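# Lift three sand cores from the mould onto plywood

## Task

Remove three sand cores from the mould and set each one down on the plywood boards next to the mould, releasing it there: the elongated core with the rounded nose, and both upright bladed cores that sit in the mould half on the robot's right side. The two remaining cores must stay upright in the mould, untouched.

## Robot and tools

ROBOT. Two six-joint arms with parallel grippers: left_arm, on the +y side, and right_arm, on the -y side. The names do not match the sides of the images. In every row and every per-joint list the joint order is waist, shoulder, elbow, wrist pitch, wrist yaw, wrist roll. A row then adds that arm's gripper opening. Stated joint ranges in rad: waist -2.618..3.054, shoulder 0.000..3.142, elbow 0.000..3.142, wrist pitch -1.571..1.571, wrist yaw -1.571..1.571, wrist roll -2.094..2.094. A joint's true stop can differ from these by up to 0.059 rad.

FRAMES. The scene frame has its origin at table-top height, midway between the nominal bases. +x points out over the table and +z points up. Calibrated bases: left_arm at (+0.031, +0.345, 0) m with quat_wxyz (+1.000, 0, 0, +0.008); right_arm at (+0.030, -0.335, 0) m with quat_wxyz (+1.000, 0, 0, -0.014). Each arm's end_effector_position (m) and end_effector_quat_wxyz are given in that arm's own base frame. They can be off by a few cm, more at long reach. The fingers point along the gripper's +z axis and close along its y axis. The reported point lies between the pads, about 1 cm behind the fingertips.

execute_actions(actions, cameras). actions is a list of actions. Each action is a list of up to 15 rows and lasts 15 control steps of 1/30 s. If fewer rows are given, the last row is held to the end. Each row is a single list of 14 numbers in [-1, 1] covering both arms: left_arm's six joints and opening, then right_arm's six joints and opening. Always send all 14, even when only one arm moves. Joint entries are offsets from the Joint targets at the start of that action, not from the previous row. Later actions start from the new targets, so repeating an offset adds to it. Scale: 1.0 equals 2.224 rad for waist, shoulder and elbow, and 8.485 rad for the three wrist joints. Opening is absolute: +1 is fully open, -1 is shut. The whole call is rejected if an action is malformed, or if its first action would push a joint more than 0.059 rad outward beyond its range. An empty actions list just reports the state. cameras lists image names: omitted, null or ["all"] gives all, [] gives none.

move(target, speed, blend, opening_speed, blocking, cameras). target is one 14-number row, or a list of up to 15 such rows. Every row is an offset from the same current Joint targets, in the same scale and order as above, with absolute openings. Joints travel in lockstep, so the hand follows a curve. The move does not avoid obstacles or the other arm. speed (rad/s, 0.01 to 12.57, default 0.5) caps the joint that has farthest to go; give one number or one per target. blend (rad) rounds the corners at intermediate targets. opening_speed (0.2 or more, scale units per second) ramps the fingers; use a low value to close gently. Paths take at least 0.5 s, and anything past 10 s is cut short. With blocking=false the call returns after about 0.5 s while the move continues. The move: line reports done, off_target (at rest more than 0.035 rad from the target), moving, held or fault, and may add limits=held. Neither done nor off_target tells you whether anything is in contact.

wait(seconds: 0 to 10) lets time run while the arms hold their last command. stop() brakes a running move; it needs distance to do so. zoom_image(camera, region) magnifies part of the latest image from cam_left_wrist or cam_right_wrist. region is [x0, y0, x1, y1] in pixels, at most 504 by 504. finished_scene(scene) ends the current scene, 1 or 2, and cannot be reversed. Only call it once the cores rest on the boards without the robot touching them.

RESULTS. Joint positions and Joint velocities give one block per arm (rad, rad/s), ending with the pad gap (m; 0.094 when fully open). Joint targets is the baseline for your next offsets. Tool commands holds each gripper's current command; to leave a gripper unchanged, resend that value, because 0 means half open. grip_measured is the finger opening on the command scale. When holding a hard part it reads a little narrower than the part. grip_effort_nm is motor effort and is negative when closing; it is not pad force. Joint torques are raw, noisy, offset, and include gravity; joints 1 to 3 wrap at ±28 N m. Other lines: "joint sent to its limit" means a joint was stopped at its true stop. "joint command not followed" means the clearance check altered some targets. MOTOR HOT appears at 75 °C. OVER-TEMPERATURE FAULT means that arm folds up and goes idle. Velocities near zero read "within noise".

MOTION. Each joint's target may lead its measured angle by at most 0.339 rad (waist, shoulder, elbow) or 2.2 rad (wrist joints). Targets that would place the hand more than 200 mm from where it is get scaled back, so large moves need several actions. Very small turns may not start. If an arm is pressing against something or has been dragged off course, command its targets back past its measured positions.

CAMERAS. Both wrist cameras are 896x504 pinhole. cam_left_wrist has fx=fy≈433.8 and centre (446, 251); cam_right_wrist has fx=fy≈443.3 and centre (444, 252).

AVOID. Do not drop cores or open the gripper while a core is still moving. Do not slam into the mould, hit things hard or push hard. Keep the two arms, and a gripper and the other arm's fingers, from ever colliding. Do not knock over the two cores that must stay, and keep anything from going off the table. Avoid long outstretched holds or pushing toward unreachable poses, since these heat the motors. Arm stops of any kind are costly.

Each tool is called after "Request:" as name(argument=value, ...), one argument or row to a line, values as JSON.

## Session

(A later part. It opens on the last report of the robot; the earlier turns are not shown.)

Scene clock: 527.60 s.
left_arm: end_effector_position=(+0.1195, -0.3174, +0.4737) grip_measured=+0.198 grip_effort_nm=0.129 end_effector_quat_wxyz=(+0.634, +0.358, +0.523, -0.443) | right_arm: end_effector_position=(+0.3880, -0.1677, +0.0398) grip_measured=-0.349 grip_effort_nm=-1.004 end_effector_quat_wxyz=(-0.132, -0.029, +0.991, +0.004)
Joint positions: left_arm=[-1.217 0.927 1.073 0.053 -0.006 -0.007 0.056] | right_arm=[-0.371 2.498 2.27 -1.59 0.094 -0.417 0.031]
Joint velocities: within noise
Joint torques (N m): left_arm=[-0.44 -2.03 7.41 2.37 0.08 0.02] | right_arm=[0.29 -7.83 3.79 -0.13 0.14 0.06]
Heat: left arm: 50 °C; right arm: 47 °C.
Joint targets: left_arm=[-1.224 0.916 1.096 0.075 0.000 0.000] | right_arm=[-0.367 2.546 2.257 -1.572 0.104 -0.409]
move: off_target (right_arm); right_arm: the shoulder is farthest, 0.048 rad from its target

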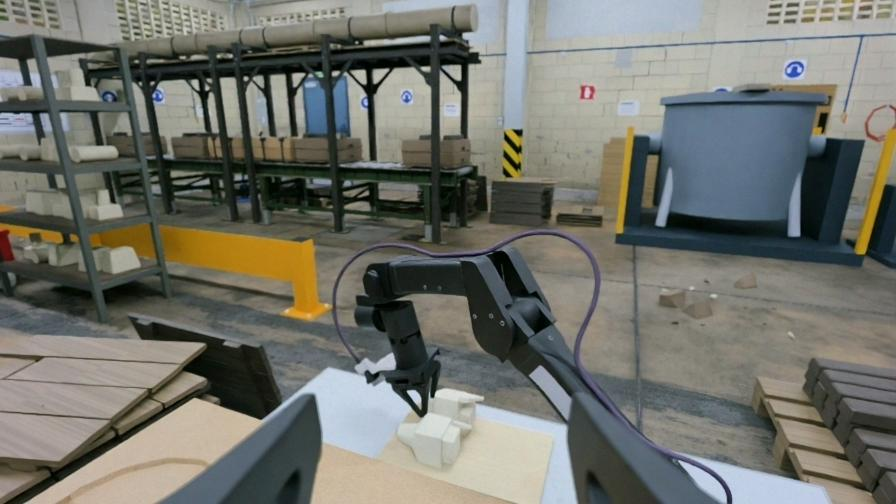

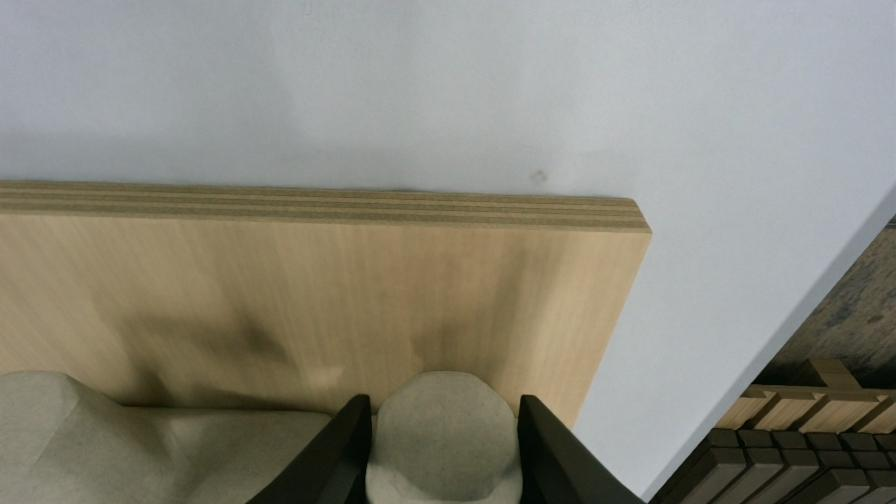

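Request:
move(
  target=[0,0,0,0,0,0,0.2,0,-0.018,0.003,0,-0.004,-0.001,-0.55],
  speed=0.05,
  cameras=[],
)

Request:
move(
  target=[0,0,0,0,0,0,0.2,0,0,0,0,0,0,-0.27],
  opening_speed=0.2,
)

Request:
zoom_image(
  camera="cam_left_wrist",
  region=[360, 330, 520, 490],
)

Scene clock: 532.27 s.
left_arm: end_effector_position=(+0.1195, -0.3174, +0.4737) grip_measured=+0.198 grip_effort_nm=0.120 end_effector_quat_wxyz=(+0.634, +0.358, +0.523, -0.443) | right_arm: end_effector_position=(+0.3883, -0.1669, +0.0397) grip_measured=-0.349 grip_effort_nm=-1.004 end_effector_quat_wxyz=(-0.131, -0.028, +0.991, +0.006)
Joint positions: left_arm=[-1.217 0.927 1.073 0.053 -0.006 -0.007 0.056] | right_arm=[-0.371 2.498 2.27 -1.59 0.09 -0.417 0.031]
Joint velocities: within noise
Joint torques (N m): left_arm=[-0.46 -1.99 7.5 2.35 0.1 0.03] | right_arm=[0.32 -10.93 4.3 -0.13 -0.15 -0.05]
Heat: left arm: 50 °C; right arm: 47 °C.
Joint targets: left_arm=[-1.224 0.916 1.096 0.075 0.000 0.000] | right_arm=[-0.367 2.506 2.264 -1.572 0.070 -0.417]
move: done
No camera images: "cameras" was empty.

Scene clock: 534.00 s.
left_arm: end_effector_position=(+0.1195, -0.3174, +0.4737) grip_measured=+0.198 grip_effort_nm=0.120 end_effector_quat_wxyz=(+0.634, +0.358, +0.523, -0.443) | right_arm: end_effector_position=(+0.3897, -0.1658, +0.0391) grip_measured=-0.273 grip_effort_nm=0.178 end_effector_quat_wxyz=(-0.128, -0.028, +0.991, +0.010)
Joint positions: left_arm=[-1.217 0.927 1.073 0.053 -0.006 -0.007 0.056] | right_arm=[-0.371 2.499 2.27 -1.586 0.081 -0.417 0.034]
Joint velocities: within noise
Joint torques (N m): left_arm=[-0.49 -2.11 7.46 2.38 0.08 0.02] | right_arm=[0.28 -11 4.33 -0.17 -0.09 -0.04]
Heat: left arm: 50 °C; right arm: 48 °C.
Joint targets: left_arm=[-1.224 0.916 1.096 0.075 0.000 0.000] | right_arm=[-0.367 2.506 2.264 -1.572 0.070 -0.417]
move: done

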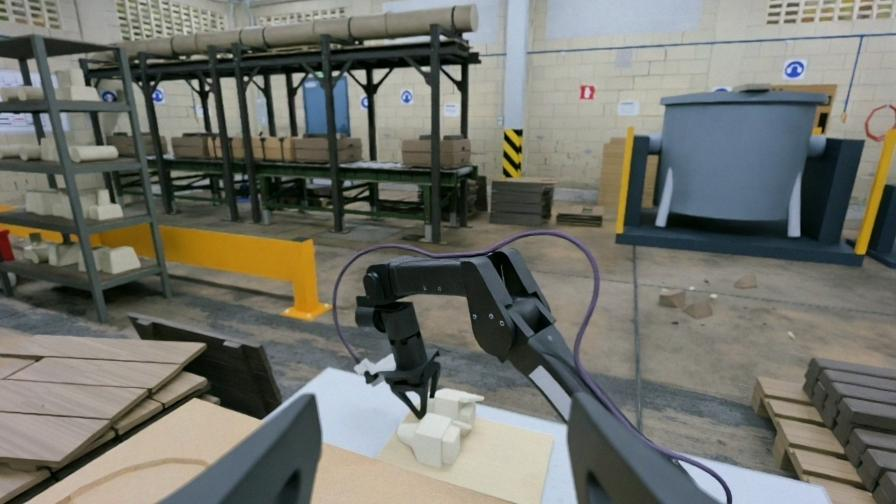

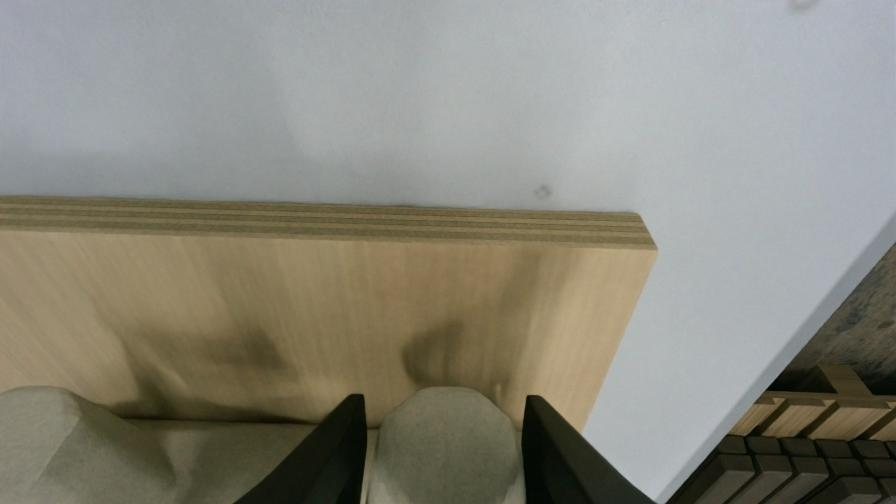

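Scaled by 3.150.

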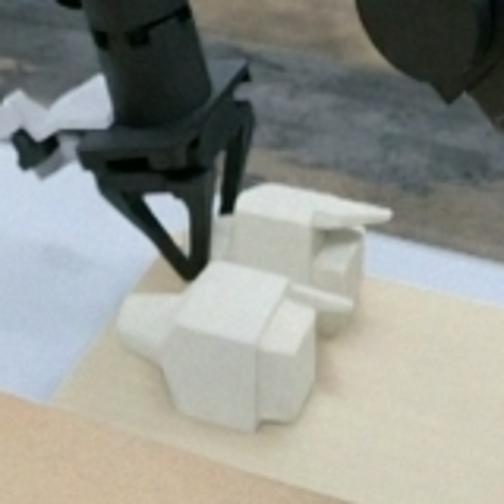

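Request:
move(
  target=[0,0,0,0,0,0,0.2,0,0,0,0,0,0,-0.13],
  opening_speed=0.3,
  cameras=[],
)

Request:
move(
  target=[0,0,0,0,0,0,0.2,0,-0.09,0,0,0,0,-0.13],
  speed=0.15,
)

Request:
zoom_image(
  camera="cam_left_wrist",
  region=[360, 330, 520, 490],
)

Scene clock: 539.07 s.
left_arm: end_effector_position=(+0.1195, -0.3174, +0.4737) grip_measured=+0.198 grip_effort_nm=0.120 end_effector_quat_wxyz=(+0.634, +0.358, +0.523, -0.443) | right_arm: end_effector_position=(+0.3902, -0.1653, +0.0389) grip_measured=-0.133 grip_effort_nm=0.178 end_effector_quat_wxyz=(-0.127, -0.028, +0.991, +0.011)
Joint positions: left_arm=[-1.217 0.927 1.073 0.053 -0.006 -0.007 0.056] | right_arm=[-0.371 2.499 2.27 -1.585 0.078 -0.417 0.041]
Joint velocities: within noise
Joint torques (N m): left_arm=[-0.4 -2 7.49 2.38 0.1 0.02] | right_arm=[0.13 -11 4.31 -0.18 -0.05 -0.05]
Heat: left arm: 50 °C; right arm: 50 °C.
Joint targets: left_arm=[-1.224 0.916 1.096 0.075 0.000 0.000] | right_arm=[-0.367 2.506 2.264 -1.572 0.070 -0.417]
move: done
No camera images: "cameras" was empty.

Scene clock: 540.77 s.
left_arm: end_effector_position=(+0.1195, -0.3174, +0.4737) grip_measured=+0.198 grip_effort_nm=0.120 end_effector_quat_wxyz=(+0.634, +0.358, +0.523, -0.443) | right_arm: end_effector_position=(+0.3979, -0.1683, +0.1024) grip_measured=-0.133 grip_effort_nm=0.178 end_effector_quat_wxyz=(-0.054, -0.025, +0.998, -0.019)
Joint positions: left_arm=[-1.217 0.927 1.073 0.053 -0.006 -0.007 0.056] | right_arm=[-0.371 2.343 2.27 -1.582 0.078 -0.417 0.041]
Joint velocities: within noise
Joint torques (N m): left_arm=[-0.42 -2.06 7.5 2.35 0.1 0.02] | right_arm=[0.32 -13.91 4.56 0.06 -0.05 -0.05]
Heat: left arm: 50 °C; right arm: 52 °C.
Joint targets: left_arm=[-1.224 0.916 1.096 0.075 0.000 0.000] | right_arm=[-0.367 2.305 2.264 -1.572 0.070 -0.417]
move: off_target (right_arm); right_arm: the shoulder is farthest, 0.038 rad from its target

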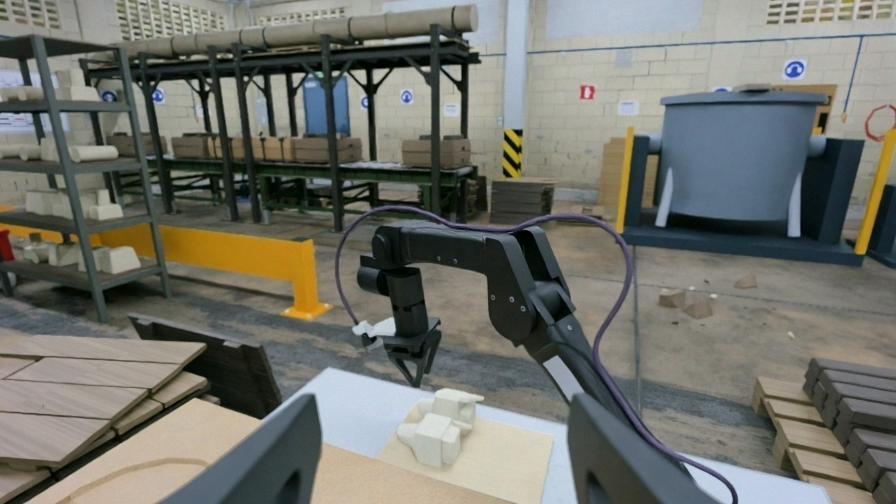

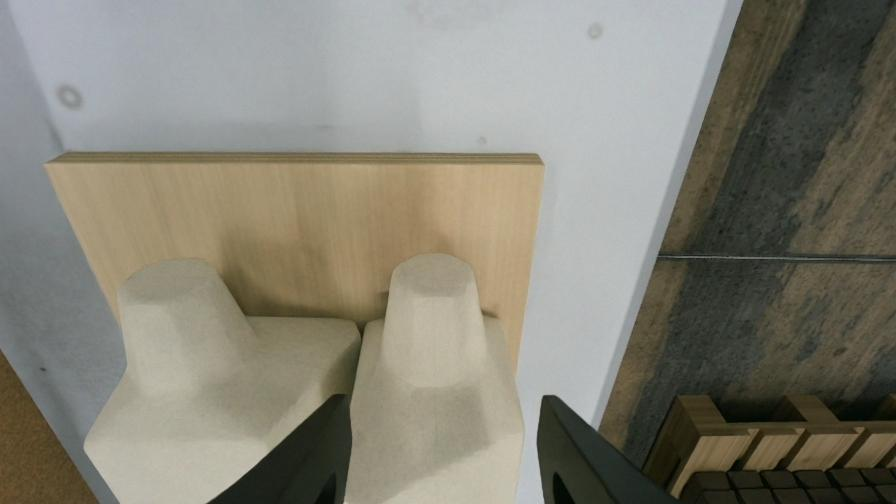

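Scaled by 3.150.

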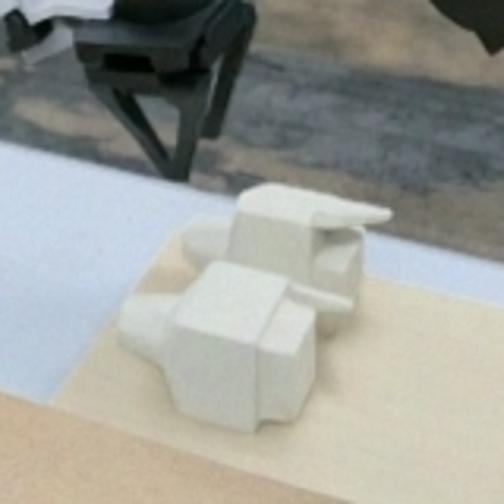

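Request:
move(
  target=[
    [0,0,0,0,0,0,0.2,0,-0.07,0,0,0,0,-0.13],
    [0,0,0,0,0,0,0.2,0.1,-0.5,-0.4,0.04,0,0.049,-0.13],
  ],
  speed=0.5,
)

Scene clock: 547.63 s.
left_arm: end_effector_position=(+0.1195, -0.3174, +0.4737) grip_measured=+0.198 grip_effort_nm=0.125 end_effector_quat_wxyz=(+0.634, +0.358, +0.523, -0.443) | right_arm: end_effector_position=(+0.2696, -0.0539, +0.2510) grip_measured=-0.133 grip_effort_nm=0.183 end_effector_quat_wxyz=(+0.244, +0.078, +0.965, -0.056)
Joint positions: left_arm=[-1.217 0.927 1.073 0.053 -0.006 -0.007 0.056] | right_arm=[-0.152 1.205 1.387 -1.251 0.076 -0.009 0.041]
Joint velocities: within noise
Joint torques (N m): left_arm=[-0.53 -2.02 7.51 2.37 0.1 0.03] | right_arm=[0.7 -3.49 4.37 1.05 -0.02 0.07]
Heat: left arm: 51 °C; right arm: 51 °C.
Joint targets: left_arm=[-1.224 0.916 1.096 0.075 0.000 0.000] | right_arm=[-0.144 1.194 1.374 -1.232 0.070 -0.002]
move: done

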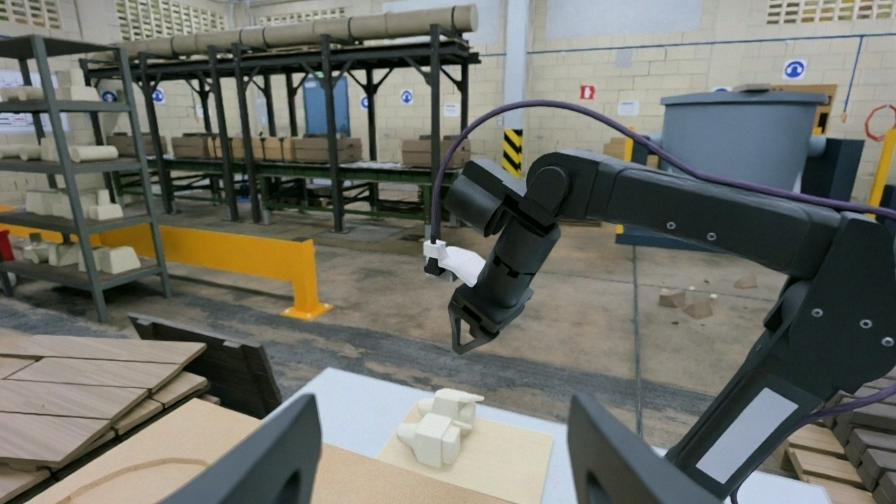

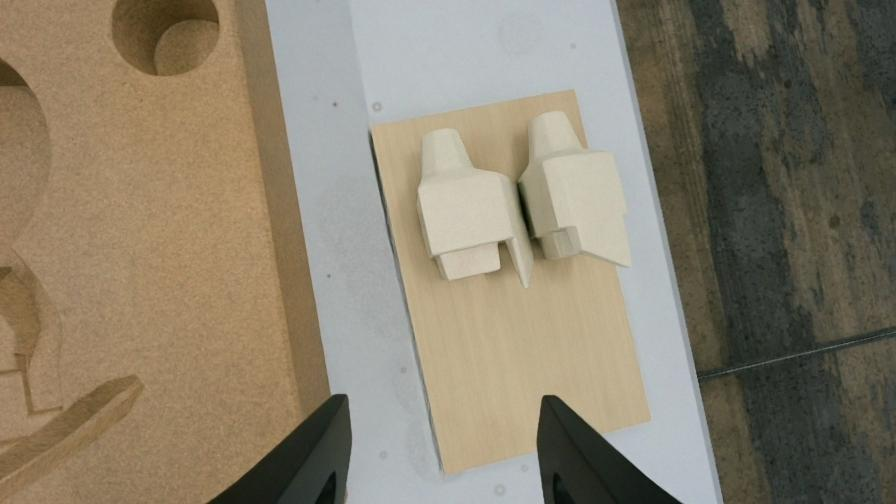

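Request:
move(
  target=[0.66,0.2,0.33,-0.18,0,0,0.2,0,0,0,0,0,0,-0.13],
  speed=1.0,
  cameras=["cam_left_wrist"],
)

Scene clock: 553.60 s.
left_arm: end_effector_position=(+0.2842, +0.0700, +0.3300) grip_measured=+0.198 grip_effort_nm=0.115 end_effector_quat_wxyz=(+0.284, -0.116, +0.951, +0.033) | right_arm: end_effector_position=(+0.2701, -0.0540, +0.2512) grip_measured=-0.133 grip_effort_nm=0.178 end_effector_quat_wxyz=(+0.245, +0.079, +0.965, -0.056)
Joint positions: left_arm=[0.238 1.352 1.807 -1.445 0 -0.006 0.056] | right_arm=[-0.152 1.205 1.387 -1.249 0.076 -0.008 0.041]
Joint velocities: within noise
Joint torques (N m): left_arm=[0.59 -2.62 6.11 1.44 0.01 0] | right_arm=[0.68 -3.51 4.38 1.05 -0.02 0.04]
Heat: left arm: 50 °C; right arm: 48 °C.
Joint targets: left_arm=[0.245 1.361 1.831 -1.452 0.000 0.000] | right_arm=[-0.144 1.194 1.374 -1.232 0.070 -0.002]
move: done
Images, in order (width x height): cam_left_wrist 896x504.

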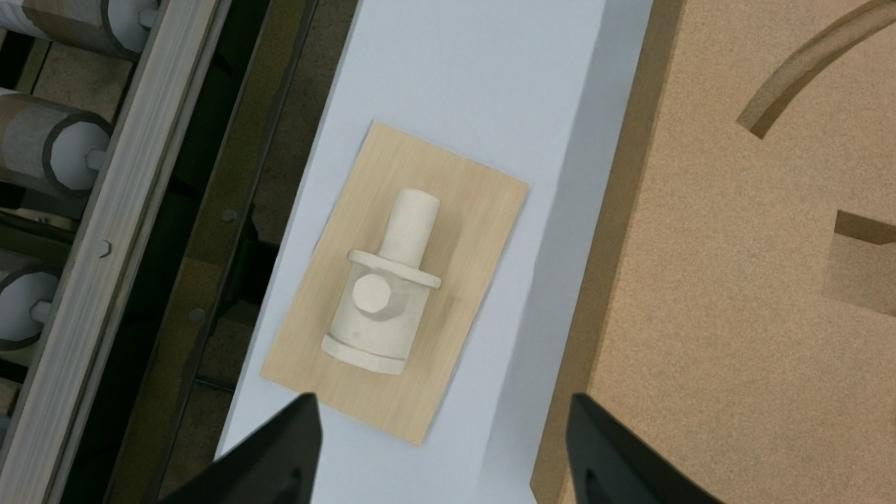

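Request:
finished_scene(
  scene=2,
)

The scene is finished: the task was done.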